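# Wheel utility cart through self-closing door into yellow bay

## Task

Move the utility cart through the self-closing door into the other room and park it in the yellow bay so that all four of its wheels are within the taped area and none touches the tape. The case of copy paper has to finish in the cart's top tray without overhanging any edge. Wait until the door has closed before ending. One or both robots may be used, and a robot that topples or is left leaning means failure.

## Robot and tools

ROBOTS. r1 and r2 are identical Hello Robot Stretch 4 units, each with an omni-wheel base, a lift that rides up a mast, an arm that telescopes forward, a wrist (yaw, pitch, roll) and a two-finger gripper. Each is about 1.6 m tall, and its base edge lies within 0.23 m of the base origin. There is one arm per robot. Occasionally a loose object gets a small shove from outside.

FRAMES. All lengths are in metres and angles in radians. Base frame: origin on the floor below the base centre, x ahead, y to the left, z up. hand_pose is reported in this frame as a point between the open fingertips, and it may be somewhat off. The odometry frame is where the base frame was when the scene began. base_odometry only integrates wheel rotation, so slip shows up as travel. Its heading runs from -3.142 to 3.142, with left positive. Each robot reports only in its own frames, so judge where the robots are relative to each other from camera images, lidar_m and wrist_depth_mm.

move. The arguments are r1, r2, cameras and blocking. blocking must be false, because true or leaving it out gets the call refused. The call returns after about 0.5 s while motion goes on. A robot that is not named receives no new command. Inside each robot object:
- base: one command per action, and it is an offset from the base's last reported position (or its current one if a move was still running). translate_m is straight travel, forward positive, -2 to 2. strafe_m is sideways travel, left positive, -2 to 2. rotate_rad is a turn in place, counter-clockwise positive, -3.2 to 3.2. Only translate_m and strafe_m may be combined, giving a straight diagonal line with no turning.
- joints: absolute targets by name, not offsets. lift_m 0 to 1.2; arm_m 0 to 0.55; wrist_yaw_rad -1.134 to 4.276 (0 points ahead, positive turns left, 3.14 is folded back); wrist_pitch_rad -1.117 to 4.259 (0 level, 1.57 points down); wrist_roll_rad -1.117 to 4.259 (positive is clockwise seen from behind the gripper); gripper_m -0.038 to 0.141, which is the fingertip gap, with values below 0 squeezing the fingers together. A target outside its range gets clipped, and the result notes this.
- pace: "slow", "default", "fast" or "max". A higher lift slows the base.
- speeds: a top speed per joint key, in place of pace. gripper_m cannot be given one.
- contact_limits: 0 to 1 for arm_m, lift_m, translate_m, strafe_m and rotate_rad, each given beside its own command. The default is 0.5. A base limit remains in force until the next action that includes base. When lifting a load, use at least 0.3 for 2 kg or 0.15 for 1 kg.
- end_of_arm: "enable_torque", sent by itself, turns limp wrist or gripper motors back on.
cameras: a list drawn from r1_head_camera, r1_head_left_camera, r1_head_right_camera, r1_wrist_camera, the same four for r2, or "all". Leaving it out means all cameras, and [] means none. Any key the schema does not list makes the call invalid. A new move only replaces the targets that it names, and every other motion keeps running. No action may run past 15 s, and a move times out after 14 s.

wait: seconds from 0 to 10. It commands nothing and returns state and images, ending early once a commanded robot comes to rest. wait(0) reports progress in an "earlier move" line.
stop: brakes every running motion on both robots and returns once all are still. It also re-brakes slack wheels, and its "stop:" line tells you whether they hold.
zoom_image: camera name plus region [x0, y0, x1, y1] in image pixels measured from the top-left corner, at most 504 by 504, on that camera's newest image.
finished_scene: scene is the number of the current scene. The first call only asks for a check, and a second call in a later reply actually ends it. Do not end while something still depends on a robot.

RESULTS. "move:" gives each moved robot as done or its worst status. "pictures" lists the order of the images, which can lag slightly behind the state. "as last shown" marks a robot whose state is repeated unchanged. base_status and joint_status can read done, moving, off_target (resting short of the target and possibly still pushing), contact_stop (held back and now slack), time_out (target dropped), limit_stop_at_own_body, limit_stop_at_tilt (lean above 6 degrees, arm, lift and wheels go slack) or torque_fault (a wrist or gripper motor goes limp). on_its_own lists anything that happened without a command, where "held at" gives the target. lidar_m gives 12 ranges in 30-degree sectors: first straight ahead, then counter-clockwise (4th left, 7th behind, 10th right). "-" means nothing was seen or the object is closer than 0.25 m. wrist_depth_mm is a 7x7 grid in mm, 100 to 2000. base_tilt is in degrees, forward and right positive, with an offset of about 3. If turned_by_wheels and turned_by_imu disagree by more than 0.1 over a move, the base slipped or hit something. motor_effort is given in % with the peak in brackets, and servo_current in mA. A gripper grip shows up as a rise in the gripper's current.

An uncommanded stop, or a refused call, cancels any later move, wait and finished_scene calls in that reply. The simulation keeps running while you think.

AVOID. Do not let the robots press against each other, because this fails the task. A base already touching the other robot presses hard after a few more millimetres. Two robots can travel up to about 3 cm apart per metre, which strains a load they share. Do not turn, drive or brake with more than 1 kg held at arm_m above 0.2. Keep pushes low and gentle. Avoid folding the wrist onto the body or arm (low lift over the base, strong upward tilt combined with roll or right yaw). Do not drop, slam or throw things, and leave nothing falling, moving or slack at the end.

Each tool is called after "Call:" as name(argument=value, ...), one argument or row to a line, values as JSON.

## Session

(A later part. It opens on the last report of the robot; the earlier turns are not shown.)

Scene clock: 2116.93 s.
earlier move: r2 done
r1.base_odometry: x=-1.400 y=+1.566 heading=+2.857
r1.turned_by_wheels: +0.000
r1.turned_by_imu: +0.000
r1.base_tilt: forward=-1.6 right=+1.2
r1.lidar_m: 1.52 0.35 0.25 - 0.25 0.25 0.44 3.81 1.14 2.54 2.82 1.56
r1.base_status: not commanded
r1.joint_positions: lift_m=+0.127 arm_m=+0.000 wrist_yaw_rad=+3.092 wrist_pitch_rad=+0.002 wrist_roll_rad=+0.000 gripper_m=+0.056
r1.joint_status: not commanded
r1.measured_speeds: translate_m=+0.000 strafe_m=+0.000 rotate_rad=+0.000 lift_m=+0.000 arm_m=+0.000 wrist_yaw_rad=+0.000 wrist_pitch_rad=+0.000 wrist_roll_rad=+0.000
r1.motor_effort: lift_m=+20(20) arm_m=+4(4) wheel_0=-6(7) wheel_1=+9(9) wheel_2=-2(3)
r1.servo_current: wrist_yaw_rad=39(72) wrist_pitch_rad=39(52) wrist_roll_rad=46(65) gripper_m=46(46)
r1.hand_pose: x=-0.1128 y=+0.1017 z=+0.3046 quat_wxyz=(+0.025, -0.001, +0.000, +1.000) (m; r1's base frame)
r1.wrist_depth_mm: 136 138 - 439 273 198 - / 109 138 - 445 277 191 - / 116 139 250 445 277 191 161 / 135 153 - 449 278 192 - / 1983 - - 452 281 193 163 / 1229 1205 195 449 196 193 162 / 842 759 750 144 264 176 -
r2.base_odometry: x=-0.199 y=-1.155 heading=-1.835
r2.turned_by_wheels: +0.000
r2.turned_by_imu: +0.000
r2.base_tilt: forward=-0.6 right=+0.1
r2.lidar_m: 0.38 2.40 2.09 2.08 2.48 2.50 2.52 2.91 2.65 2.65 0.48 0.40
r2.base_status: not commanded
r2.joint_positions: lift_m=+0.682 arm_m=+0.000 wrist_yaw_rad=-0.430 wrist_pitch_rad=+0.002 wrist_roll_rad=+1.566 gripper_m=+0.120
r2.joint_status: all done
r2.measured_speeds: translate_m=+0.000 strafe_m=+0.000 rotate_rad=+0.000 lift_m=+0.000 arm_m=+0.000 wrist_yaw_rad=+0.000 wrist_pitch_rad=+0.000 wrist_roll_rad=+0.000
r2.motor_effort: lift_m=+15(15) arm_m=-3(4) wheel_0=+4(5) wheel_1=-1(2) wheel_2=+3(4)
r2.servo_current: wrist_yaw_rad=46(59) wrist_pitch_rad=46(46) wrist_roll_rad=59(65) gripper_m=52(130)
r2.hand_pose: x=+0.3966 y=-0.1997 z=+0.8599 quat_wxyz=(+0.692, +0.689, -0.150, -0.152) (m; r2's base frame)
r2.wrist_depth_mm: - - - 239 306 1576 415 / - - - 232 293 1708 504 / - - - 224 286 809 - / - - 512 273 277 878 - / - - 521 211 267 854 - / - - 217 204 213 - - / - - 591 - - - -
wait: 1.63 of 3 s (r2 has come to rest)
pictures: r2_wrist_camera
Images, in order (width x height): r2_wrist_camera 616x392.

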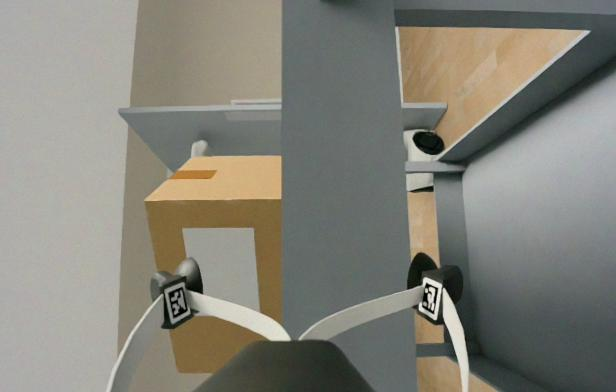

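Call:
move(
  blocking=false,
  r2={"base": {"translate_m": -0.092, "strafe_m": 0.026}, "pace": "default"},
  cameras=[],
)

Call:
wait(
  seconds=3,
  cameras=["r2_wrist_camera"],
)

Scene clock: 2123.03 s.
move: r2 moving
r1.base_odometry: x=-1.400 y=+1.566 heading=+2.857
r1.turned_by_wheels: +0.000
r1.turned_by_imu: +0.000
r1.base_tilt: forward=-1.6 right=+1.3
r1.lidar_m: 1.52 0.40 0.25 - 0.25 0.25 0.46 3.81 1.16 2.56 2.84 1.55
r1.base_status: not commanded
r1.joint_positions: lift_m=+0.127 arm_m=+0.000 wrist_yaw_rad=+3.092 wrist_pitch_rad=+0.002 wrist_roll_rad=+0.000 gripper_m=+0.056
r1.joint_status: not commanded
r1.measured_speeds: translate_m=+0.000 strafe_m=+0.000 rotate_rad=+0.000 lift_m=+0.000 arm_m=+0.000 wrist_yaw_rad=+0.000 wrist_pitch_rad=+0.000 wrist_roll_rad=+0.000
r1.motor_effort: lift_m=+20(20) arm_m=+4(4) wheel_0=-7(7) wheel_1=+9(9) wheel_2=-2(3)
r1.servo_current: wrist_yaw_rad=46(72) wrist_pitch_rad=39(46) wrist_roll_rad=39(59) gripper_m=33(46)
r1.hand_pose: x=-0.1128 y=+0.1017 z=+0.3046 quat_wxyz=(+0.025, -0.001, +0.000, +1.000) (m; r1's base frame)
r1.wrist_depth_mm: 136 138 - 436 274 197 - / 109 138 - 445 274 191 - / 116 138 251 445 277 191 161 / 135 152 - 449 279 193 - / - - - 452 279 192 163 / 1205 1205 195 452 197 193 163 / 854 750 759 143 264 176 -
r2.base_odometry: x=-0.182 y=-1.127 heading=-1.835
r2.turned_by_wheels: +0.000
r2.turned_by_imu: +0.000
r2.base_tilt: forward=-0.7 right=+0.1
r2.lidar_m: 0.43 2.41 2.09 2.09 2.43 2.47 2.47 2.90 2.66 2.65 0.53 0.44
r2.base_status: translate_m moving; strafe_m moving
r2.joint_positions: lift_m=+0.682 arm_m=+0.000 wrist_yaw_rad=-0.430 wrist_pitch_rad=+0.002 wrist_roll_rad=+1.566 gripper_m=+0.120
r2.joint_status: not commanded
r2.measured_speeds: translate_m=-0.124 strafe_m=+0.035 rotate_rad=+0.004 lift_m=+0.000 arm_m=+0.000 wrist_yaw_rad=+0.000 wrist_pitch_rad=+0.000 wrist_roll_rad=+0.000
r2.motor_effort: lift_m=+15(15) arm_m=-4(4) wheel_0=-7(10) wheel_1=-6(8) wheel_2=+12(13)
r2.servo_current: wrist_yaw_rad=46(52) wrist_pitch_rad=46(46) wrist_roll_rad=59(59) gripper_m=52(52)
r2.hand_pose: x=+0.3966 y=-0.1997 z=+0.8599 quat_wxyz=(+0.692, +0.689, -0.150, -0.152) (m; r2's base frame)
r2.wrist_depth_mm: - - - 330 342 359 342 / - - - 324 325 1708 535 / - - - 312 317 820 - / - - 535 304 307 - - / - - 549 296 297 - - / - - 218 235 198 - - / - - 634 - - - -
pictures: none
No camera images: "cameras" was empty.

Scene clock: 2124.03 s.
earlier move: r2 done
r1.base_odometry: x=-1.400 y=+1.566 heading=+2.857
r1.turned_by_wheels: +0.000
r1.turned_by_imu: +0.000
r1.base_tilt: forward=-1.6 right=+1.3
r1.lidar_m: 1.51 0.39 0.25 - 0.25 0.25 0.43 3.80 1.13 2.54 2.84 1.55
r1.base_status: not commanded
r1.joint_positions: lift_m=+0.127 arm_m=+0.000 wrist_yaw_rad=+3.092 wrist_pitch_rad=+0.002 wrist_roll_rad=+0.000 gripper_m=+0.056
r1.joint_status: not commanded
r1.measured_speeds: translate_m=+0.000 strafe_m=+0.000 rotate_rad=+0.000 lift_m=+0.000 arm_m=+0.000 wrist_yaw_rad=+0.000 wrist_pitch_rad=+0.000 wrist_roll_rad=+0.000
r1.motor_effort: lift_m=+20(20) arm_m=+4(4) wheel_0=-6(7) wheel_1=+9(9) wheel_2=-2(3)
r1.servo_current: wrist_yaw_rad=59(72) wrist_pitch_rad=39(46) wrist_roll_rad=39(65) gripper_m=39(46)
r1.hand_pose: x=-0.1128 y=+0.1017 z=+0.3046 quat_wxyz=(+0.025, -0.001, +0.000, +1.000) (m; r1's base frame)
r1.wrist_depth_mm: 136 138 - 439 273 196 - / 109 138 - 442 276 191 - / 116 139 250 445 276 191 161 / 135 153 - 452 278 193 - / 1921 - - 452 281 193 163 / 1182 1205 195 452 196 193 162 / 854 750 750 144 265 176 -
r2.base_odometry: x=-0.150 y=-1.073 heading=-1.835
r2.turned_by_wheels: +0.000
r2.turned_by_imu: +0.000
r2.base_tilt: forward=-0.6 right=+0.1
r2.lidar_m: 0.50 2.41 2.11 2.08 2.48 2.41 2.42 2.83 2.64 2.64 0.58 0.49
r2.base_status: done
r2.joint_positions: lift_m=+0.682 arm_m=+0.000 wrist_yaw_rad=-0.430 wrist_pitch_rad=+0.002 wrist_roll_rad=+1.566 gripper_m=+0.120
r2.joint_status: not commanded
r2.measured_speeds: translate_m=+0.000 strafe_m=+0.000 rotate_rad=+0.000 lift_m=+0.000 arm_m=+0.000 wrist_yaw_rad=+0.000 wrist_pitch_rad=+0.000 wrist_roll_rad=+0.000
r2.motor_effort: lift_m=+15(15) arm_m=-3(4) wheel_0=-4(10) wheel_1=-4(8) wheel_2=+4(13)
r2.servo_current: wrist_yaw_rad=46(59) wrist_pitch_rad=39(46) wrist_roll_rad=46(59) gripper_m=52(59)
r2.hand_pose: x=+0.3966 y=-0.1997 z=+0.8599 quat_wxyz=(+0.692, +0.689, -0.150, -0.152) (m; r2's base frame)
r2.wrist_depth_mm: - - - 353 - 1576 1182 / - - - 397 430 591 427 / - - - 387 - 820 - / - - 640 370 377 - - / - - 615 362 362 - - / - - 217 297 213 - - / - - 699 - - - -
wait: 1.00 of 3 s (r2 has come to rest)
pictures: r2_wrist_camera
Images, in order (width x height): r2_wrist_camera 616x392.

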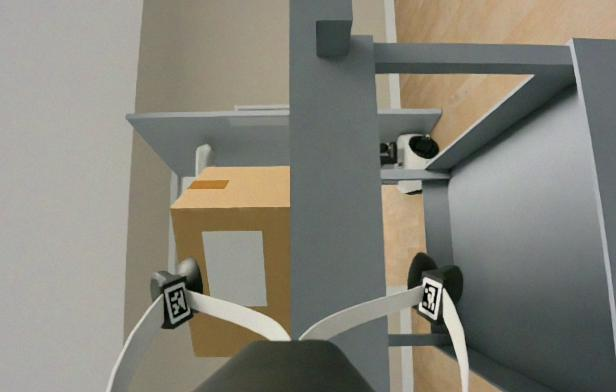

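Call:
move(
  blocking=false,
  r2={"base": {"rotate_rad": -0.2}, "joints": {"wrist_yaw_rad": -0.035, "wrist_roll_rad": 0.0, "gripper_m": 0.141, "lift_m": 0.687}, "pace": "default"},
  cameras=[],
)

Call:
wait(
  seconds=4,
  cameras=["r2_wrist_camera", "r2_head_camera"],
)

Scene clock: 2147.50 s.
move: r2 moving
r1.base_odometry: x=-1.400 y=+1.566 heading=+2.857
r1.turned_by_wheels: +0.000
r1.turned_by_imu: +0.000
r1.base_tilt: forward=-1.6 right=+1.3
r1.lidar_m: 1.51 0.36 0.25 - 0.25 0.25 0.45 3.80 1.15 2.55 2.85 1.53
r1.base_status: not commanded
r1.joint_positions: lift_m=+0.127 arm_m=+0.000 wrist_yaw_rad=+3.092 wrist_pitch_rad=+0.002 wrist_roll_rad=+0.000 gripper_m=+0.056
r1.joint_status: not commanded
r1.measured_speeds: translate_m=+0.000 strafe_m=+0.000 rotate_rad=+0.000 lift_m=+0.000 arm_m=+0.000 wrist_yaw_rad=+0.000 wrist_pitch_rad=+0.000 wrist_roll_rad=+0.000
r1.motor_effort: lift_m=+20(20) arm_m=+4(4) wheel_0=-6(7) wheel_1=+9(9) wheel_2=-2(3)
r1.servo_current: wrist_yaw_rad=52(59) wrist_pitch_rad=46(52) wrist_roll_rad=39(52) gripper_m=46(46)
r1.hand_pose: x=-0.1128 y=+0.1017 z=+0.3046 quat_wxyz=(+0.025, -0.001, +0.000, +1.000) (m; r1's base frame)
r1.wrist_depth_mm: 136 138 - 442 274 197 - / 109 138 - 442 277 191 - / 116 139 251 449 278 192 162 / 135 153 - 449 278 192 - / 1921 - - 452 279 193 163 / 1205 1229 195 455 196 193 163 / 842 759 750 143 265 176 -
r2.base_odometry: x=-0.150 y=-1.073 heading=-2.017
r2.turned_by_wheels: -0.182
r2.turned_by_imu: -0.177
r2.base_tilt: forward=-0.7 right=+0.1
r2.lidar_m: 0.50 2.76 2.14 2.07 2.26 2.48 2.40 2.59 2.71 2.64 2.85 0.51
r2.base_status: rotate_rad moving
r2.joint_positions: lift_m=+0.687 arm_m=+0.000 wrist_yaw_rad=-0.045 wrist_pitch_rad=+0.002 wrist_roll_rad=+0.979 gripper_m=+0.132
r2.joint_status: lift_m moving; wrist_yaw_rad moving; wrist_roll_rad moving; gripper_m moving
r2.measured_speeds: translate_m=+0.002 strafe_m=+0.001 rotate_rad=-0.292 lift_m=+0.000 arm_m=+0.000 wrist_yaw_rad=+0.305 wrist_pitch_rad=+0.000 wrist_roll_rad=-1.820
r2.motor_effort: lift_m=+21(23) arm_m=-3(4) wheel_0=+8(8) wheel_1=+4(10) wheel_2=+5(10)
r2.servo_current: wrist_yaw_rad=59(137) wrist_pitch_rad=39(46) wrist_roll_rad=78(111) gripper_m=78(104)
r2.hand_pose: x=+0.4551 y=-0.1003 z=+0.8644 quat_wxyz=(+0.882, +0.470, -0.010, -0.020) (m; r2's base frame)
r2.wrist_depth_mm: - - - - - 324 330 / - - - 661 327 325 1618 / - - 609 569 327 1863 1661 / - - 661 603 329 917 - / - - - 334 330 917 - / - - 216 276 197 - - / - - - - - - -
pictures: none
No camera images: "cameras" was empty.

Scene clock: 2148.50 s.
earlier move: r2 done
r1.base_odometry: x=-1.400 y=+1.566 heading=+2.857
r1.turned_by_wheels: +0.000
r1.turned_by_imu: +0.000
r1.base_tilt: forward=-1.6 right=+1.3
r1.lidar_m: 1.51 0.37 0.25 - 0.25 0.25 0.45 3.79 1.15 2.56 2.86 1.54
r1.base_status: not commanded
r1.joint_positions: lift_m=+0.127 arm_m=+0.000 wrist_yaw_rad=+3.092 wrist_pitch_rad=+0.002 wrist_roll_rad=+0.000 gripper_m=+0.056
r1.joint_status: not commanded
r1.measured_speeds: translate_m=+0.000 strafe_m=+0.000 rotate_rad=+0.000 lift_m=+0.000 arm_m=+0.000 wrist_yaw_rad=+0.000 wrist_pitch_rad=+0.000 wrist_roll_rad=+0.000
r1.motor_effort: lift_m=+20(20) arm_m=+4(4) wheel_0=-6(7) wheel_1=+9(9) wheel_2=-2(3)
r1.servo_current: wrist_yaw_rad=52(65) wrist_pitch_rad=46(52) wrist_roll_rad=52(65) gripper_m=39(46)
r1.hand_pose: x=-0.1128 y=+0.1017 z=+0.3046 quat_wxyz=(+0.025, -0.001, +0.000, +1.000) (m; r1's base frame)
r1.wrist_depth_mm: 136 138 - 442 274 198 - / 109 138 - 442 274 191 - / 116 139 251 445 277 191 161 / 135 153 - 449 278 191 - / 1921 - - 452 278 193 163 / 1205 1205 194 455 197 193 162 / 842 750 759 144 264 176 -
r2.base_odometry: x=-0.150 y=-1.073 heading=-2.034
r2.turned_by_wheels: -0.017
r2.turned_by_imu: -0.016
r2.base_tilt: forward=-0.7 right=+0.1
r2.lidar_m: 0.50 2.79 2.17 2.05 2.23 2.47 2.39 2.58 2.71 2.66 2.83 0.52
r2.base_status: done
r2.joint_positions: lift_m=+0.687 arm_m=+0.000 wrist_yaw_rad=-0.038 wrist_pitch_rad=+0.002 wrist_roll_rad=+0.002 gripper_m=+0.141
r2.joint_status: all done
r2.measured_speeds: translate_m=+0.000 strafe_m=+0.000 rotate_rad=+0.000 lift_m=+0.000 arm_m=+0.000 wrist_yaw_rad=+0.000 wrist_pitch_rad=+0.000 wrist_roll_rad=+0.000
r2.motor_effort: lift_m=+21(24) arm_m=-3(4) wheel_0=+4(8) wheel_1=+1(10) wheel_2=+3(10)
r2.servo_current: wrist_yaw_rad=33(137) wrist_pitch_rad=39(46) wrist_roll_rad=59(111) gripper_m=46(104)
r2.hand_pose: x=+0.4558 y=-0.0983 z=+0.8644 quat_wxyz=(+1.000, +0.001, +0.001, -0.019) (m; r2's base frame)
r2.wrist_depth_mm: - - - - - - - / - - - - - - - / - - - 627 574 - - / - - - 634 580 - - / - 373 298 290 282 272 270 / - 214 276 276 200 329 329 / 1921 1708 1921 - - 1808 359
wait: 1.00 of 4 s (r2 has come to rest)
pictures: r2_head_camera, r2_wrist_camera
Images, in order (width x height): r2_head_camera 420x560, r2_wrist_camera 616x392.

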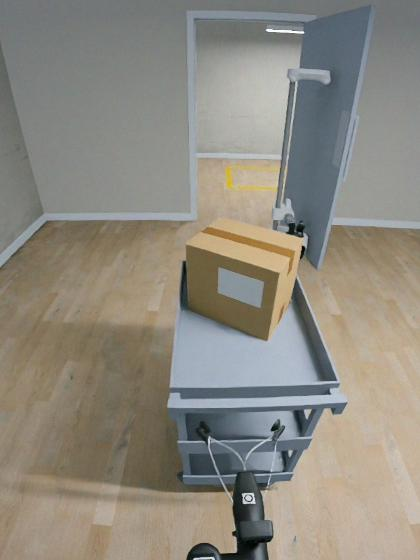

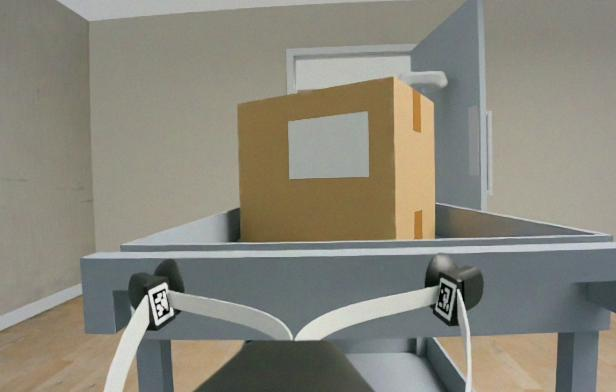

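Call:
zoom_image(
  camera="r2_head_camera",
  region=[150, 210, 360, 490],
)

Scaled by 1.800 from the camera's 420x560 image, which has a finer 1200x1600 frame.

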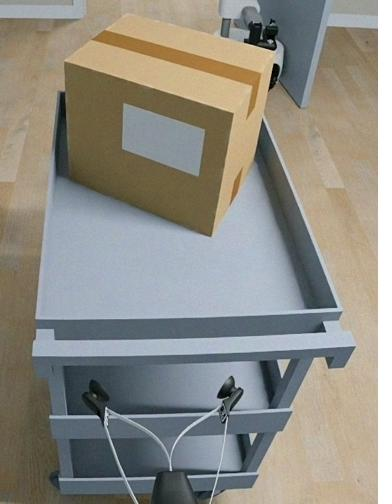

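Call:
zoom_image(
  camera="r2_wrist_camera",
  region=[70, 180, 320, 345],
)

Call:
zoom_image(
  camera="r2_wrist_camera",
  region=[366, 180, 616, 345],
)

Scaled by 2.016.

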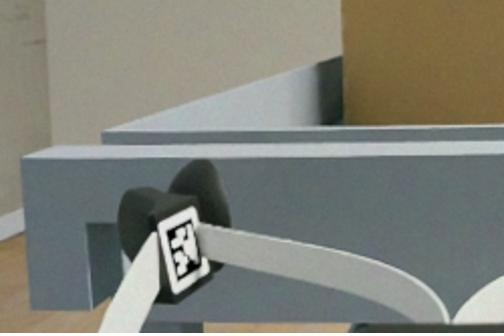

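Scaled by 2.016.

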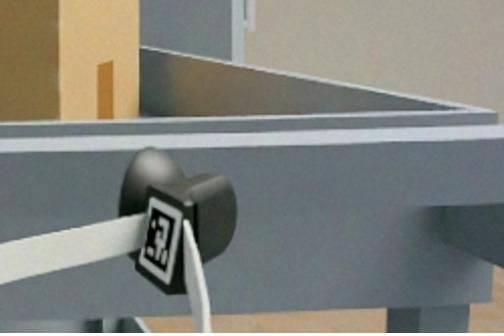

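Call:
move(
  blocking=false,
  r2={"base": {"translate_m": 0.02, "strafe_m": -0.07}, "pace": "default"},
  cameras=[],
)

Call:
wait(
  seconds=3,
  cameras=["r2_wrist_camera", "r2_head_camera"],
)

Scene clock: 2229.00 s.
move: r2 moving
r1.base_odometry: x=-1.400 y=+1.566 heading=+2.857
r1.turned_by_wheels: +0.000
r1.turned_by_imu: +0.000
r1.base_tilt: forward=-1.6 right=+1.3
r1.lidar_m: 1.53 0.37 0.25 - 0.25 0.25 0.44 3.80 1.14 2.55 2.84 1.56
r1.base_status: not commanded
r1.joint_positions: lift_m=+0.127 arm_m=+0.000 wrist_yaw_rad=+3.092 wrist_pitch_rad=+0.002 wrist_roll_rad=+0.000 gripper_m=+0.056
r1.joint_status: not commanded
r1.measured_speeds: translate_m=+0.000 strafe_m=+0.000 rotate_rad=+0.000 lift_m=+0.000 arm_m=+0.000 wrist_yaw_rad=+0.000 wrist_pitch_rad=+0.000 wrist_roll_rad=+0.000
r1.motor_effort: lift_m=+20(20) arm_m=+4(4) wheel_0=-6(7) wheel_1=+8(9) wheel_2=-2(3)
r1.servo_current: wrist_yaw_rad=52(59) wrist_pitch_rad=46(52) wrist_roll_rad=59(59) gripper_m=46(46)
r1.hand_pose: x=-0.1128 y=+0.1017 z=+0.3046 quat_wxyz=(+0.025, -0.001, +0.000, +1.000) (m; r1's base frame)
r1.wrist_depth_mm: 136 138 - 439 276 197 - / 109 138 - 442 276 190 - / 116 138 251 449 279 191 161 / 135 153 - 449 278 193 - / 1983 - - 455 279 193 163 / 1229 1205 195 455 196 193 162 / 854 759 759 143 263 176 -
r2.base_odometry: x=-0.182 y=-1.067 heading=-2.035
r2.turned_by_wheels: +0.000
r2.turned_by_imu: +0.000
r2.base_tilt: forward=-0.7 right=+0.1
r2.lidar_m: 0.48 2.83 2.17 2.09 2.24 2.49 2.42 2.58 2.67 2.61 2.81 0.50
r2.base_status: translate_m moving; strafe_m moving
r2.joint_positions: lift_m=+0.687 arm_m=+0.000 wrist_yaw_rad=-0.038 wrist_pitch_rad=+0.002 wrist_roll_rad=+0.002 gripper_m=+0.141
r2.joint_status: not commanded
r2.measured_speeds: translate_m=+0.033 strafe_m=-0.120 rotate_rad=+0.000 lift_m=+0.000 arm_m=+0.000 wrist_yaw_rad=+0.000 wrist_pitch_rad=+0.000 wrist_roll_rad=+0.000
r2.motor_effort: lift_m=+21(21) arm_m=-4(4) wheel_0=+9(14) wheel_1=-10(11) wheel_2=-8(8)
r2.servo_current: wrist_yaw_rad=46(52) wrist_pitch_rad=46(46) wrist_roll_rad=46(59) gripper_m=52(52)
r2.hand_pose: x=+0.4558 y=-0.0983 z=+0.8644 quat_wxyz=(+1.000, +0.001, +0.001, -0.019) (m; r2's base frame)
r2.wrist_depth_mm: - - - - - - - / - - - - - - - / - - - 597 603 - - / - - - 609 603 - - / - 330 327 325 283 274 319 / 281 213 267 266 264 263 320 / 1921 1708 1863 - - 1863 330
pictures: none
No camera images: "cameras" was empty.

Scene clock: 2229.83 s.
earlier move: r2 done
r1.base_odometry: x=-1.400 y=+1.566 heading=+2.857
r1.turned_by_wheels: +0.000
r1.turned_by_imu: +0.000
r1.base_tilt: forward=-1.6 right=+1.3
r1.lidar_m: 1.50 0.38 0.25 - 0.25 0.25 0.44 3.80 1.16 2.55 2.84 1.54
r1.base_status: not commanded
r1.joint_positions: lift_m=+0.127 arm_m=+0.000 wrist_yaw_rad=+3.092 wrist_pitch_rad=+0.002 wrist_roll_rad=+0.000 gripper_m=+0.056
r1.joint_status: not commanded
r1.measured_speeds: translate_m=+0.000 strafe_m=+0.000 rotate_rad=+0.000 lift_m=+0.000 arm_m=+0.000 wrist_yaw_rad=+0.000 wrist_pitch_rad=+0.000 wrist_roll_rad=+0.000
r1.motor_effort: lift_m=+20(20) arm_m=+4(4) wheel_0=-6(7) wheel_1=+9(9) wheel_2=-3(3)
r1.servo_current: wrist_yaw_rad=52(65) wrist_pitch_rad=39(52) wrist_roll_rad=59(59) gripper_m=39(46)
r1.hand_pose: x=-0.1128 y=+0.1017 z=+0.3046 quat_wxyz=(+0.025, -0.001, +0.000, +1.000) (m; r1's base frame)
r1.wrist_depth_mm: 135 138 - 439 276 197 - / 109 138 - 442 276 191 - / 116 139 250 442 277 191 162 / 135 153 - 449 279 193 - / 1921 - - 449 279 193 163 / 1182 1205 195 455 197 192 163 / 854 750 750 143 264 176 -
r2.base_odometry: x=-0.221 y=-1.060 heading=-2.035
r2.turned_by_wheels: +0.000
r2.turned_by_imu: +0.000
r2.base_tilt: forward=-0.6 right=+0.1
r2.lidar_m: 0.48 0.51 2.22 2.15 2.28 2.50 2.43 2.59 2.63 2.59 2.73 0.51
r2.base_status: done
r2.joint_positions: lift_m=+0.687 arm_m=+0.000 wrist_yaw_rad=-0.038 wrist_pitch_rad=+0.002 wrist_roll_rad=+0.002 gripper_m=+0.141
r2.joint_status: not commanded
r2.measured_speeds: translate_m=+0.000 strafe_m=+0.000 rotate_rad=+0.000 lift_m=+0.000 arm_m=+0.000 wrist_yaw_rad=+0.000 wrist_pitch_rad=+0.000 wrist_roll_rad=+0.000
r2.motor_effort: lift_m=+21(21) arm_m=-3(4) wheel_0=+1(14) wheel_1=-2(11) wheel_2=-4(8)
r2.servo_current: wrist_yaw_rad=46(52) wrist_pitch_rad=46(46) wrist_roll_rad=46(59) gripper_m=52(59)
r2.hand_pose: x=+0.4558 y=-0.0983 z=+0.8644 quat_wxyz=(+1.000, +0.001, +0.001, -0.019) (m; r2's base frame)
r2.wrist_depth_mm: - - - - - - - / - - - 591 - - - / - - 661 559 691 - - / - - 661 564 627 - - / 317 315 315 310 310 273 264 / 268 213 253 253 251 201 265 / 332 1661 1708 - - 1756 1618
wait: 0.83 of 3 s (r2 has come to rest)
pictures: r2_head_camera, r2_wrist_camera
Images, in order (width x height): r2_head_camera 420x560, r2_wrist_camera 616x392.

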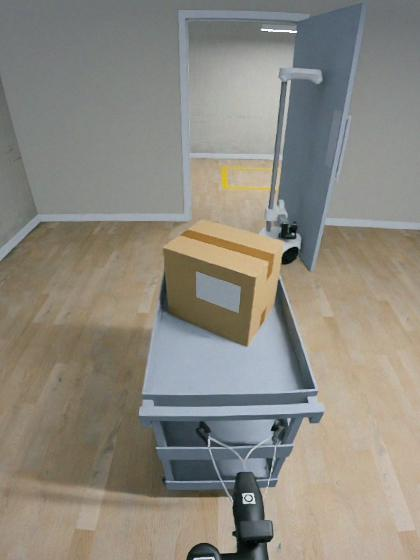

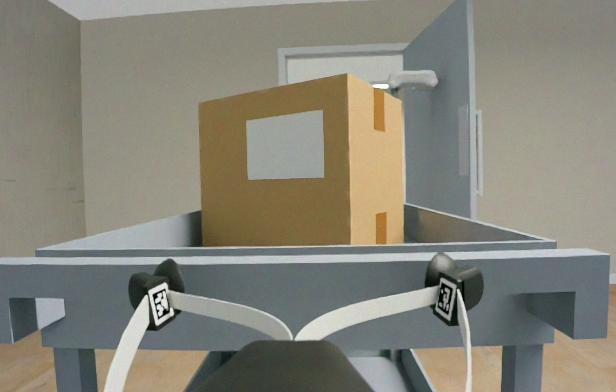

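Call:
move(
  blocking=false,
  r2={"base": {"translate_m": 0.18, "strafe_m": -0.007}, "pace": "slow"},
  cameras=[],
)

Call:
wait(
  seconds=5,
  cameras=["r2_wrist_camera", "r2_head_camera"],
)

Scene clock: 2252.03 s.
move: r2 moving
r1.base_odometry: x=-1.400 y=+1.566 heading=+2.857
r1.turned_by_wheels: +0.000
r1.turned_by_imu: +0.000
r1.base_tilt: forward=-1.6 right=+1.3
r1.lidar_m: 1.52 0.39 0.25 - 0.25 0.25 0.49 3.80 1.15 2.54 2.80 1.54
r1.base_status: not commanded
r1.joint_positions: lift_m=+0.127 arm_m=+0.000 wrist_yaw_rad=+3.092 wrist_pitch_rad=+0.002 wrist_roll_rad=+0.000 gripper_m=+0.056
r1.joint_status: not commanded
r1.measured_speeds: translate_m=+0.000 strafe_m=+0.000 rotate_rad=+0.000 lift_m=+0.000 arm_m=+0.000 wrist_yaw_rad=+0.000 wrist_pitch_rad=+0.000 wrist_roll_rad=+0.000
r1.motor_effort: lift_m=+20(20) arm_m=+4(4) wheel_0=-6(7) wheel_1=+9(9) wheel_2=-3(3)
r1.servo_current: wrist_yaw_rad=26(65) wrist_pitch_rad=46(46) wrist_roll_rad=39(52) gripper_m=39(46)
r1.hand_pose: x=-0.1128 y=+0.1017 z=+0.3046 quat_wxyz=(+0.025, -0.001, +0.000, +1.000) (m; r1's base frame)
r1.wrist_depth_mm: 136 138 - 436 274 197 - / 109 138 - 439 277 191 - / 116 139 251 445 279 191 161 / 135 152 - 449 281 192 - / 1921 - - 455 278 193 162 / 1205 1205 195 452 197 193 162 / 854 759 759 143 264 176 -
r2.base_odometry: x=-0.227 y=-1.070 heading=-2.034
r2.turned_by_wheels: +0.000
r2.turned_by_imu: +0.001
r2.base_tilt: forward=-0.7 right=+0.1
r2.lidar_m: 0.48 0.50 2.20 2.15 2.27 2.52 2.43 2.64 2.61 2.58 2.75 0.52
r2.base_status: translate_m moving; strafe_m moving
r2.joint_positions: lift_m=+0.687 arm_m=+0.000 wrist_yaw_rad=-0.038 wrist_pitch_rad=+0.002 wrist_roll_rad=+0.002 gripper_m=+0.141
r2.joint_status: not commanded
r2.measured_speeds: translate_m=+0.049 strafe_m=-0.002 rotate_rad=+0.000 lift_m=+0.000 arm_m=+0.000 wrist_yaw_rad=+0.000 wrist_pitch_rad=+0.000 wrist_roll_rad=+0.000
r2.motor_effort: lift_m=+21(21) arm_m=-4(4) wheel_0=+6(8) wheel_1=+7(7) wheel_2=-7(10)
r2.servo_current: wrist_yaw_rad=46(65) wrist_pitch_rad=46(46) wrist_roll_rad=52(59) gripper_m=52(59)
r2.hand_pose: x=+0.4558 y=-0.0983 z=+0.8644 quat_wxyz=(+1.000, +0.001, +0.001, -0.019) (m; r2's base frame)
r2.wrist_depth_mm: - - - - - - - / - - - 574 - - - / - - 654 549 621 - - / - - 654 554 615 - - / 307 304 303 301 300 296 312 / 267 214 244 240 239 237 251 / 1708 1661 - - - 1618 304
pictures: none
No camera images: "cameras" was empty.

Scene clock: 2254.60 s.
earlier move: r2 done
r1.base_odometry: x=-1.400 y=+1.566 heading=+2.857
r1.turned_by_wheels: +0.000
r1.turned_by_imu: +0.000
r1.base_tilt: forward=-1.6 right=+1.3
r1.lidar_m: 1.33 0.34 0.25 - 0.25 0.25 0.47 3.81 1.14 2.55 2.85 1.36
r1.base_status: not commanded
r1.joint_positions: lift_m=+0.127 arm_m=+0.000 wrist_yaw_rad=+3.092 wrist_pitch_rad=+0.002 wrist_roll_rad=+0.000 gripper_m=+0.056
r1.joint_status: not commanded
r1.measured_speeds: translate_m=+0.000 strafe_m=+0.000 rotate_rad=+0.000 lift_m=+0.000 arm_m=+0.000 wrist_yaw_rad=+0.000 wrist_pitch_rad=+0.000 wrist_roll_rad=+0.000
r1.motor_effort: lift_m=+20(20) arm_m=+4(4) wheel_0=-6(7) wheel_1=+9(9) wheel_2=-3(3)
r1.servo_current: wrist_yaw_rad=59(65) wrist_pitch_rad=39(52) wrist_roll_rad=39(65) gripper_m=46(52)
r1.hand_pose: x=-0.1128 y=+0.1017 z=+0.3046 quat_wxyz=(+0.025, -0.001, +0.000, +1.000) (m; r1's base frame)
r1.wrist_depth_mm: 136 138 - 436 274 196 - / 109 138 - 442 276 191 - / 116 139 251 449 278 191 161 / 135 153 - 449 279 191 - / 1983 - - 455 281 193 163 / 1182 1229 195 455 196 193 163 / 842 750 750 143 264 176 -
r2.base_odometry: x=-0.308 y=-1.217 heading=-2.034
r2.turned_by_wheels: +0.000
r2.turned_by_imu: +0.000
r2.base_tilt: forward=-0.7 right=+0.1
r2.lidar_m: 0.46 0.48 2.18 2.16 2.26 2.68 2.60 2.80 2.65 2.57 2.74 0.50
r2.base_status: done
r2.joint_positions: lift_m=+0.687 arm_m=+0.000 wrist_yaw_rad=-0.038 wrist_pitch_rad=+0.002 wrist_roll_rad=+0.002 gripper_m=+0.141
r2.joint_status: not commanded
r2.measured_speeds: translate_m=+0.000 strafe_m=+0.000 rotate_rad=+0.000 lift_m=+0.000 arm_m=+0.000 wrist_yaw_rad=+0.000 wrist_pitch_rad=+0.000 wrist_roll_rad=+0.000
r2.motor_effort: lift_m=+21(21) arm_m=+4(5) wheel_0=+5(12) wheel_1=+5(8) wheel_2=-5(16)
r2.servo_current: wrist_yaw_rad=52(65) wrist_pitch_rad=46(46) wrist_roll_rad=52(59) gripper_m=46(59)
r2.hand_pose: x=+0.4557 y=-0.0983 z=+0.8644 quat_wxyz=(+1.000, +0.001, +0.001, -0.019) (m; r2's base frame)
r2.wrist_depth_mm: - - - - - - - / - - - 569 - - - / - - 640 549 - - - / - - 634 554 661 - - / 317 303 301 304 306 307 309 / 259 214 244 245 246 201 274 / 324 1708 - - - 1808 1708
wait: 2.57 of 5 s (r2 has come to rest)
pictures: r2_head_camera, r2_wrist_camera
Images, in order (width x height): r2_head_camera 420x560, r2_wrist_camera 616x392.

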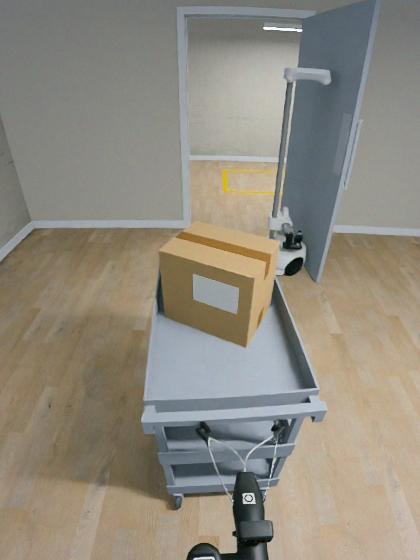

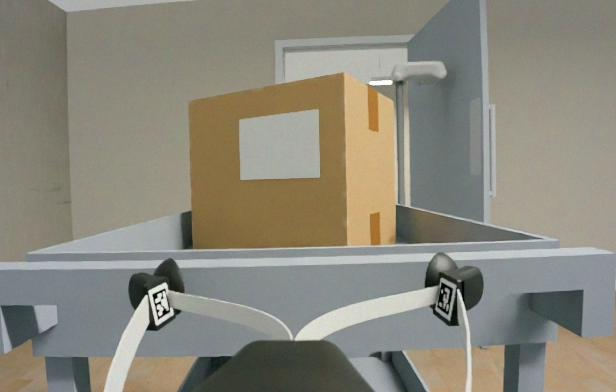

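Call:
zoom_image(
  camera="r2_head_camera",
  region=[120, 210, 340, 450],
)

Scaled by 2.100 from the camera's 420x560 image, which has a finer 1200x1600 frame.

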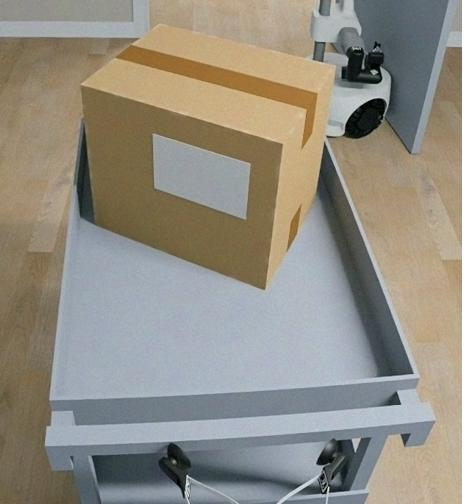

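Call:
move(
  blocking=false,
  r2={"base": {"translate_m": 0.12, "strafe_m": 0.055}, "pace": "slow"},
  cameras=[],
)

Call:
wait(
  seconds=5,
  cameras=["r2_wrist_camera", "r2_head_camera"],
)

Call:
zoom_image(
  camera="r2_head_camera",
  region=[120, 210, 340, 450],
)

Scene clock: 2306.03 s.
move: r2 moving
r1.base_odometry: x=-1.400 y=+1.566 heading=+2.857
r1.turned_by_wheels: +0.000
r1.turned_by_imu: +0.000
r1.base_tilt: forward=-1.6 right=+1.3
r1.lidar_m: 1.35 0.37 0.25 - 0.25 0.25 0.46 3.82 1.13 2.54 2.85 1.35
r1.base_status: not commanded
r1.joint_positions: lift_m=+0.127 arm_m=+0.000 wrist_yaw_rad=+3.092 wrist_pitch_rad=+0.002 wrist_roll_rad=+0.000 gripper_m=+0.056
r1.joint_status: not commanded
r1.measured_speeds: translate_m=+0.000 strafe_m=+0.000 rotate_rad=+0.000 lift_m=+0.000 arm_m=+0.000 wrist_yaw_rad=+0.000 wrist_pitch_rad=+0.000 wrist_roll_rad=+0.000
r1.motor_effort: lift_m=+20(20) arm_m=+4(4) wheel_0=-6(7) wheel_1=+9(9) wheel_2=-3(3)
r1.servo_current: wrist_yaw_rad=39(52) wrist_pitch_rad=46(46) wrist_roll_rad=39(59) gripper_m=39(52)
r1.hand_pose: x=-0.1128 y=+0.1017 z=+0.3046 quat_wxyz=(+0.025, -0.001, +0.000, +1.000) (m; r1's base frame)
r1.wrist_depth_mm: 136 138 - 436 274 197 - / 109 138 - 445 276 190 - / 116 139 250 452 278 191 162 / 135 152 - 452 278 193 - / - - - 452 282 192 163 / 1182 1205 195 455 196 193 163 / 854 750 750 143 264 176 -
r2.base_odometry: x=-0.308 y=-1.231 heading=-2.034
r2.turned_by_wheels: +0.000
r2.turned_by_imu: +0.001
r2.base_tilt: forward=-0.7 right=+0.1
r2.lidar_m: 0.46 0.50 2.21 2.15 2.26 2.69 2.63 2.80 2.67 2.59 2.78 0.53
r2.base_status: translate_m moving; strafe_m moving
r2.joint_positions: lift_m=+0.687 arm_m=+0.000 wrist_yaw_rad=-0.038 wrist_pitch_rad=+0.002 wrist_roll_rad=+0.002 gripper_m=+0.141
r2.joint_status: not commanded
r2.measured_speeds: translate_m=+0.049 strafe_m=+0.022 rotate_rad=+0.002 lift_m=+0.000 arm_m=+0.000 wrist_yaw_rad=+0.000 wrist_pitch_rad=+0.000 wrist_roll_rad=+0.000
r2.motor_effort: lift_m=+21(21) arm_m=+4(5) wheel_0=+3(7) wheel_1=+9(9) wheel_2=-12(13)
r2.servo_current: wrist_yaw_rad=39(59) wrist_pitch_rad=46(46) wrist_roll_rad=39(52) gripper_m=59(59)
r2.hand_pose: x=+0.4557 y=-0.0983 z=+0.8644 quat_wxyz=(+1.000, +0.001, +0.001, -0.019) (m; r2's base frame)
r2.wrist_depth_mm: - - - - - - - / - - - 569 - - - / - - 640 554 - - - / - - 640 554 654 - - / 310 303 306 306 307 272 309 / 267 243 246 246 247 202 279 / 319 1756 - - - 1756 1661
pictures: none
No camera images: "cameras" was empty.

Scene clock: 2308.03 s.
earlier move: r2 done
r1.base_odometry: x=-1.400 y=+1.566 heading=+2.857
r1.turned_by_wheels: +0.000
r1.turned_by_imu: +0.000
r1.base_tilt: forward=-1.6 right=+1.3
r1.lidar_m: 1.35 0.38 0.25 - 0.25 0.25 0.44 3.81 1.16 2.57 2.83 1.23
r1.base_status: not commanded
r1.joint_positions: lift_m=+0.127 arm_m=+0.000 wrist_yaw_rad=+3.092 wrist_pitch_rad=+0.002 wrist_roll_rad=+0.000 gripper_m=+0.056
r1.joint_status: not commanded
r1.measured_speeds: translate_m=+0.000 strafe_m=+0.000 rotate_rad=+0.000 lift_m=+0.000 arm_m=+0.000 wrist_yaw_rad=+0.000 wrist_pitch_rad=+0.000 wrist_roll_rad=+0.000
r1.motor_effort: lift_m=+20(20) arm_m=+4(4) wheel_0=-7(7) wheel_1=+9(9) wheel_2=-2(3)
r1.servo_current: wrist_yaw_rad=46(78) wrist_pitch_rad=46(46) wrist_roll_rad=46(65) gripper_m=46(52)
r1.hand_pose: x=-0.1128 y=+0.1017 z=+0.3046 quat_wxyz=(+0.025, -0.001, +0.000, +1.000) (m; r1's base frame)
r1.wrist_depth_mm: 136 138 - 439 274 198 - / 109 138 - 442 276 190 - / 116 139 250 445 278 191 161 / 135 153 - 449 278 192 - / 1921 - - 452 278 193 163 / 1205 1229 195 459 196 193 162 / 854 750 750 143 265 176 -
r2.base_odometry: x=-0.312 y=-1.349 heading=-2.034
r2.turned_by_wheels: +0.000
r2.turned_by_imu: +0.001
r2.base_tilt: forward=-0.6 right=+0.0
r2.lidar_m: 0.49 2.83 2.15 2.09 2.23 2.80 2.73 2.90 2.70 2.64 2.82 0.49
r2.base_status: done
r2.joint_positions: lift_m=+0.687 arm_m=+0.000 wrist_yaw_rad=-0.038 wrist_pitch_rad=+0.002 wrist_roll_rad=+0.002 gripper_m=+0.141
r2.joint_status: not commanded
r2.measured_speeds: translate_m=+0.000 strafe_m=+0.000 rotate_rad=+0.000 lift_m=+0.000 arm_m=+0.000 wrist_yaw_rad=+0.000 wrist_pitch_rad=+0.000 wrist_roll_rad=+0.000
r2.motor_effort: lift_m=+21(21) arm_m=+4(5) wheel_0=+5(8) wheel_1=+4(10) wheel_2=-6(13)
r2.servo_current: wrist_yaw_rad=52(59) wrist_pitch_rad=39(46) wrist_roll_rad=59(65) gripper_m=46(59)
r2.hand_pose: x=+0.4558 y=-0.0982 z=+0.8644 quat_wxyz=(+1.000, +0.001, +0.001, -0.019) (m; r2's base frame)
r2.wrist_depth_mm: - - - - - - - / - - - 615 - - - / - - 661 585 591 - - / - - 668 585 544 - - / - 303 301 306 309 272 263 / 242 211 244 247 249 201 315 / 1808 310 1708 - - 1756 342
wait: 2.00 of 5 s (r2 has come to rest)
pictures: r2_head_camera, r2_wrist_camera
Images, in order (width x height): r2_head_camera 420x560, r2_wrist_camera 616x392.

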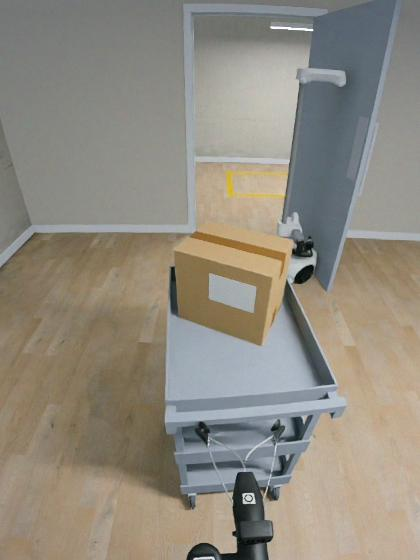

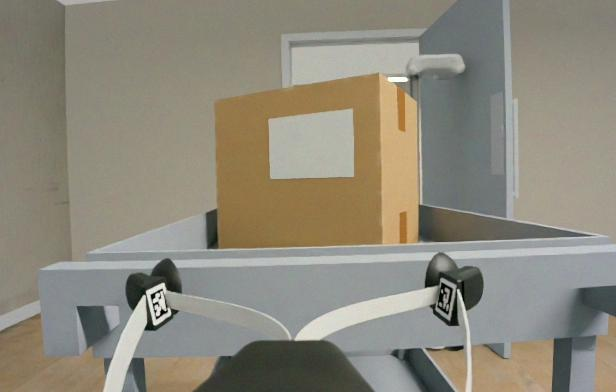

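Scaled by 2.100 from the camera's 420x560 image, which has a finer 1200x1600 frame.

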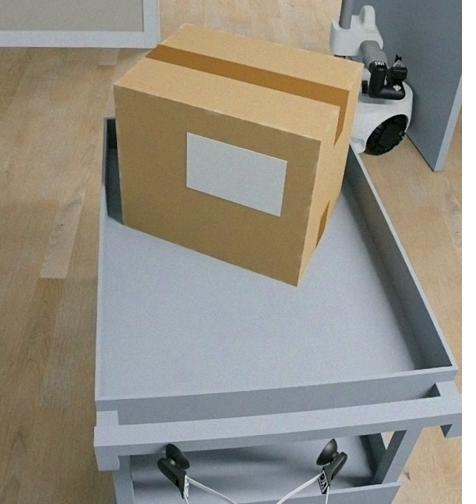

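Call:
move(
  blocking=false,
  r2={"base": {"translate_m": 0.12, "strafe_m": 0.02}, "pace": "slow"},
  cameras=[],
)

Call:
wait(
  seconds=5,
  cameras=["r2_wrist_camera", "r2_head_camera"],
)

Call:
zoom_image(
  camera="r2_head_camera",
  region=[120, 210, 340, 450],
)

Scene clock: 2331.33 s.
move: r2 moving
r1.base_odometry: x=-1.400 y=+1.566 heading=+2.857
r1.turned_by_wheels: +0.000
r1.turned_by_imu: +0.000
r1.base_tilt: forward=-1.6 right=+1.3
r1.lidar_m: 1.36 0.37 0.25 - 0.25 0.25 0.47 3.77 1.15 2.57 2.81 1.21
r1.base_status: not commanded
r1.joint_positions: lift_m=+0.127 arm_m=+0.000 wrist_yaw_rad=+3.092 wrist_pitch_rad=+0.002 wrist_roll_rad=+0.000 gripper_m=+0.056
r1.joint_status: not commanded
r1.measured_speeds: translate_m=+0.000 strafe_m=+0.000 rotate_rad=+0.000 lift_m=+0.000 arm_m=+0.000 wrist_yaw_rad=+0.000 wrist_pitch_rad=+0.000 wrist_roll_rad=+0.000
r1.motor_effort: lift_m=+20(20) arm_m=+4(4) wheel_0=-7(7) wheel_1=+9(9) wheel_2=-2(3)
r1.servo_current: wrist_yaw_rad=33(72) wrist_pitch_rad=46(46) wrist_roll_rad=46(59) gripper_m=46(46)
r1.hand_pose: x=-0.1128 y=+0.1017 z=+0.3046 quat_wxyz=(+0.025, -0.001, +0.000, +1.000) (m; r1's base frame)
r1.wrist_depth_mm: 136 138 - 439 273 198 - / 109 138 - 442 274 190 - / 116 139 250 449 278 191 161 / 135 153 - 449 281 191 - / 1983 - - 449 281 193 163 / 1205 1205 194 455 196 193 162 / 854 750 750 143 265 176 -
r2.base_odometry: x=-0.316 y=-1.361 heading=-2.034
r2.turned_by_wheels: +0.000
r2.turned_by_imu: +0.001
r2.base_tilt: forward=-0.7 right=+0.1
r2.lidar_m: 0.47 2.77 2.13 2.07 2.19 2.78 2.74 2.93 2.71 2.65 2.83 0.51
r2.base_status: translate_m moving; strafe_m moving
r2.joint_positions: lift_m=+0.687 arm_m=+0.000 wrist_yaw_rad=-0.038 wrist_pitch_rad=+0.002 wrist_roll_rad=+0.002 gripper_m=+0.141
r2.joint_status: not commanded
r2.measured_speeds: translate_m=+0.049 strafe_m=+0.008 rotate_rad=+0.001 lift_m=+0.000 arm_m=+0.000 wrist_yaw_rad=+0.000 wrist_pitch_rad=+0.000 wrist_roll_rad=+0.000
r2.motor_effort: lift_m=+21(21) arm_m=+4(5) wheel_0=+5(9) wheel_1=+8(8) wheel_2=-11(11)
r2.servo_current: wrist_yaw_rad=46(59) wrist_pitch_rad=39(39) wrist_roll_rad=46(59) gripper_m=46(59)
r2.hand_pose: x=+0.4558 y=-0.0982 z=+0.8644 quat_wxyz=(+1.000, +0.001, +0.001, -0.019) (m; r2's base frame)
r2.wrist_depth_mm: - - - - - - - / - - - 609 - - - / - - 668 585 591 - - / - - 676 585 549 - - / - 304 303 306 309 271 264 / 241 212 245 247 248 254 317 / 1863 310 1756 - - 1808 343
pictures: none
No camera images: "cameras" was empty.

Scene clock: 2333.33 s.
earlier move: r2 done
r1.base_odometry: x=-1.400 y=+1.566 heading=+2.857
r1.turned_by_wheels: +0.000
r1.turned_by_imu: +0.000
r1.base_tilt: forward=-1.6 right=+1.3
r1.lidar_m: 1.37 0.38 0.25 - 0.25 0.25 0.47 3.77 1.13 2.57 2.84 1.13
r1.base_status: not commanded
r1.joint_positions: lift_m=+0.127 arm_m=+0.000 wrist_yaw_rad=+3.092 wrist_pitch_rad=+0.002 wrist_roll_rad=+0.000 gripper_m=+0.056
r1.joint_status: not commanded
r1.measured_speeds: translate_m=+0.000 strafe_m=+0.000 rotate_rad=+0.000 lift_m=+0.000 arm_m=+0.000 wrist_yaw_rad=+0.000 wrist_pitch_rad=+0.000 wrist_roll_rad=+0.000
r1.motor_effort: lift_m=+20(20) arm_m=+4(4) wheel_0=-6(7) wheel_1=+9(9) wheel_2=-2(3)
r1.servo_current: wrist_yaw_rad=65(72) wrist_pitch_rad=39(52) wrist_roll_rad=52(78) gripper_m=39(46)
r1.hand_pose: x=-0.1128 y=+0.1017 z=+0.3046 quat_wxyz=(+0.025, -0.001, +0.000, +1.000) (m; r1's base frame)
r1.wrist_depth_mm: 136 138 - 442 274 197 - / 109 138 - 442 277 191 - / 116 139 251 445 278 191 161 / 135 153 - 452 281 193 - / 1983 - - 452 281 193 163 / 1182 1160 195 455 196 193 162 / 842 750 759 143 264 176 -
r2.base_odometry: x=-0.348 y=-1.465 heading=-2.034
r2.turned_by_wheels: +0.000
r2.turned_by_imu: +0.000
r2.base_tilt: forward=-0.7 right=+0.1
r2.lidar_m: 0.45 2.75 2.12 2.05 2.19 2.92 2.84 3.05 2.75 2.69 2.87 0.50
r2.base_status: done
r2.joint_positions: lift_m=+0.687 arm_m=+0.000 wrist_yaw_rad=-0.038 wrist_pitch_rad=+0.002 wrist_roll_rad=+0.002 gripper_m=+0.141
r2.joint_status: not commanded
r2.measured_speeds: translate_m=+0.000 strafe_m=+0.000 rotate_rad=+0.000 lift_m=+0.000 arm_m=+0.000 wrist_yaw_rad=+0.000 wrist_pitch_rad=+0.000 wrist_roll_rad=+0.000
r2.motor_effort: lift_m=+21(21) arm_m=+4(5) wheel_0=+5(11) wheel_1=+5(8) wheel_2=-6(12)
r2.servo_current: wrist_yaw_rad=33(59) wrist_pitch_rad=39(46) wrist_roll_rad=46(72) gripper_m=59(59)
r2.hand_pose: x=+0.4558 y=-0.0982 z=+0.8644 quat_wxyz=(+1.000, +0.001, +0.001, -0.019) (m; r2's base frame)
r2.wrist_depth_mm: - - - - - - - / - - - 615 - - - / - - - 585 564 - - / - - - 591 559 - - / - 304 303 309 279 272 264 / - 215 248 249 253 257 325 / 1863 312 1708 - - 1756 1756
wait: 2.00 of 5 s (r2 has come to rest)
pictures: r2_head_camera, r2_wrist_camera
Images, in order (width x height): r2_head_camera 420x560, r2_wrist_camera 616x392.

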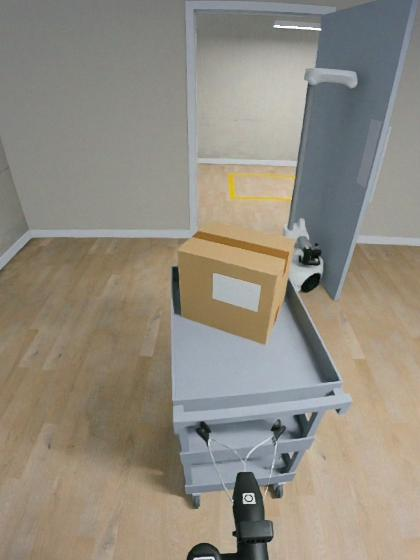

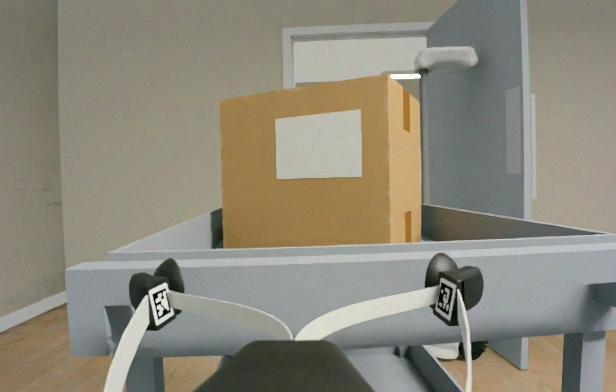

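Scaled by 2.100 from the camera's 420x560 image, which has a finer 1200x1600 frame.

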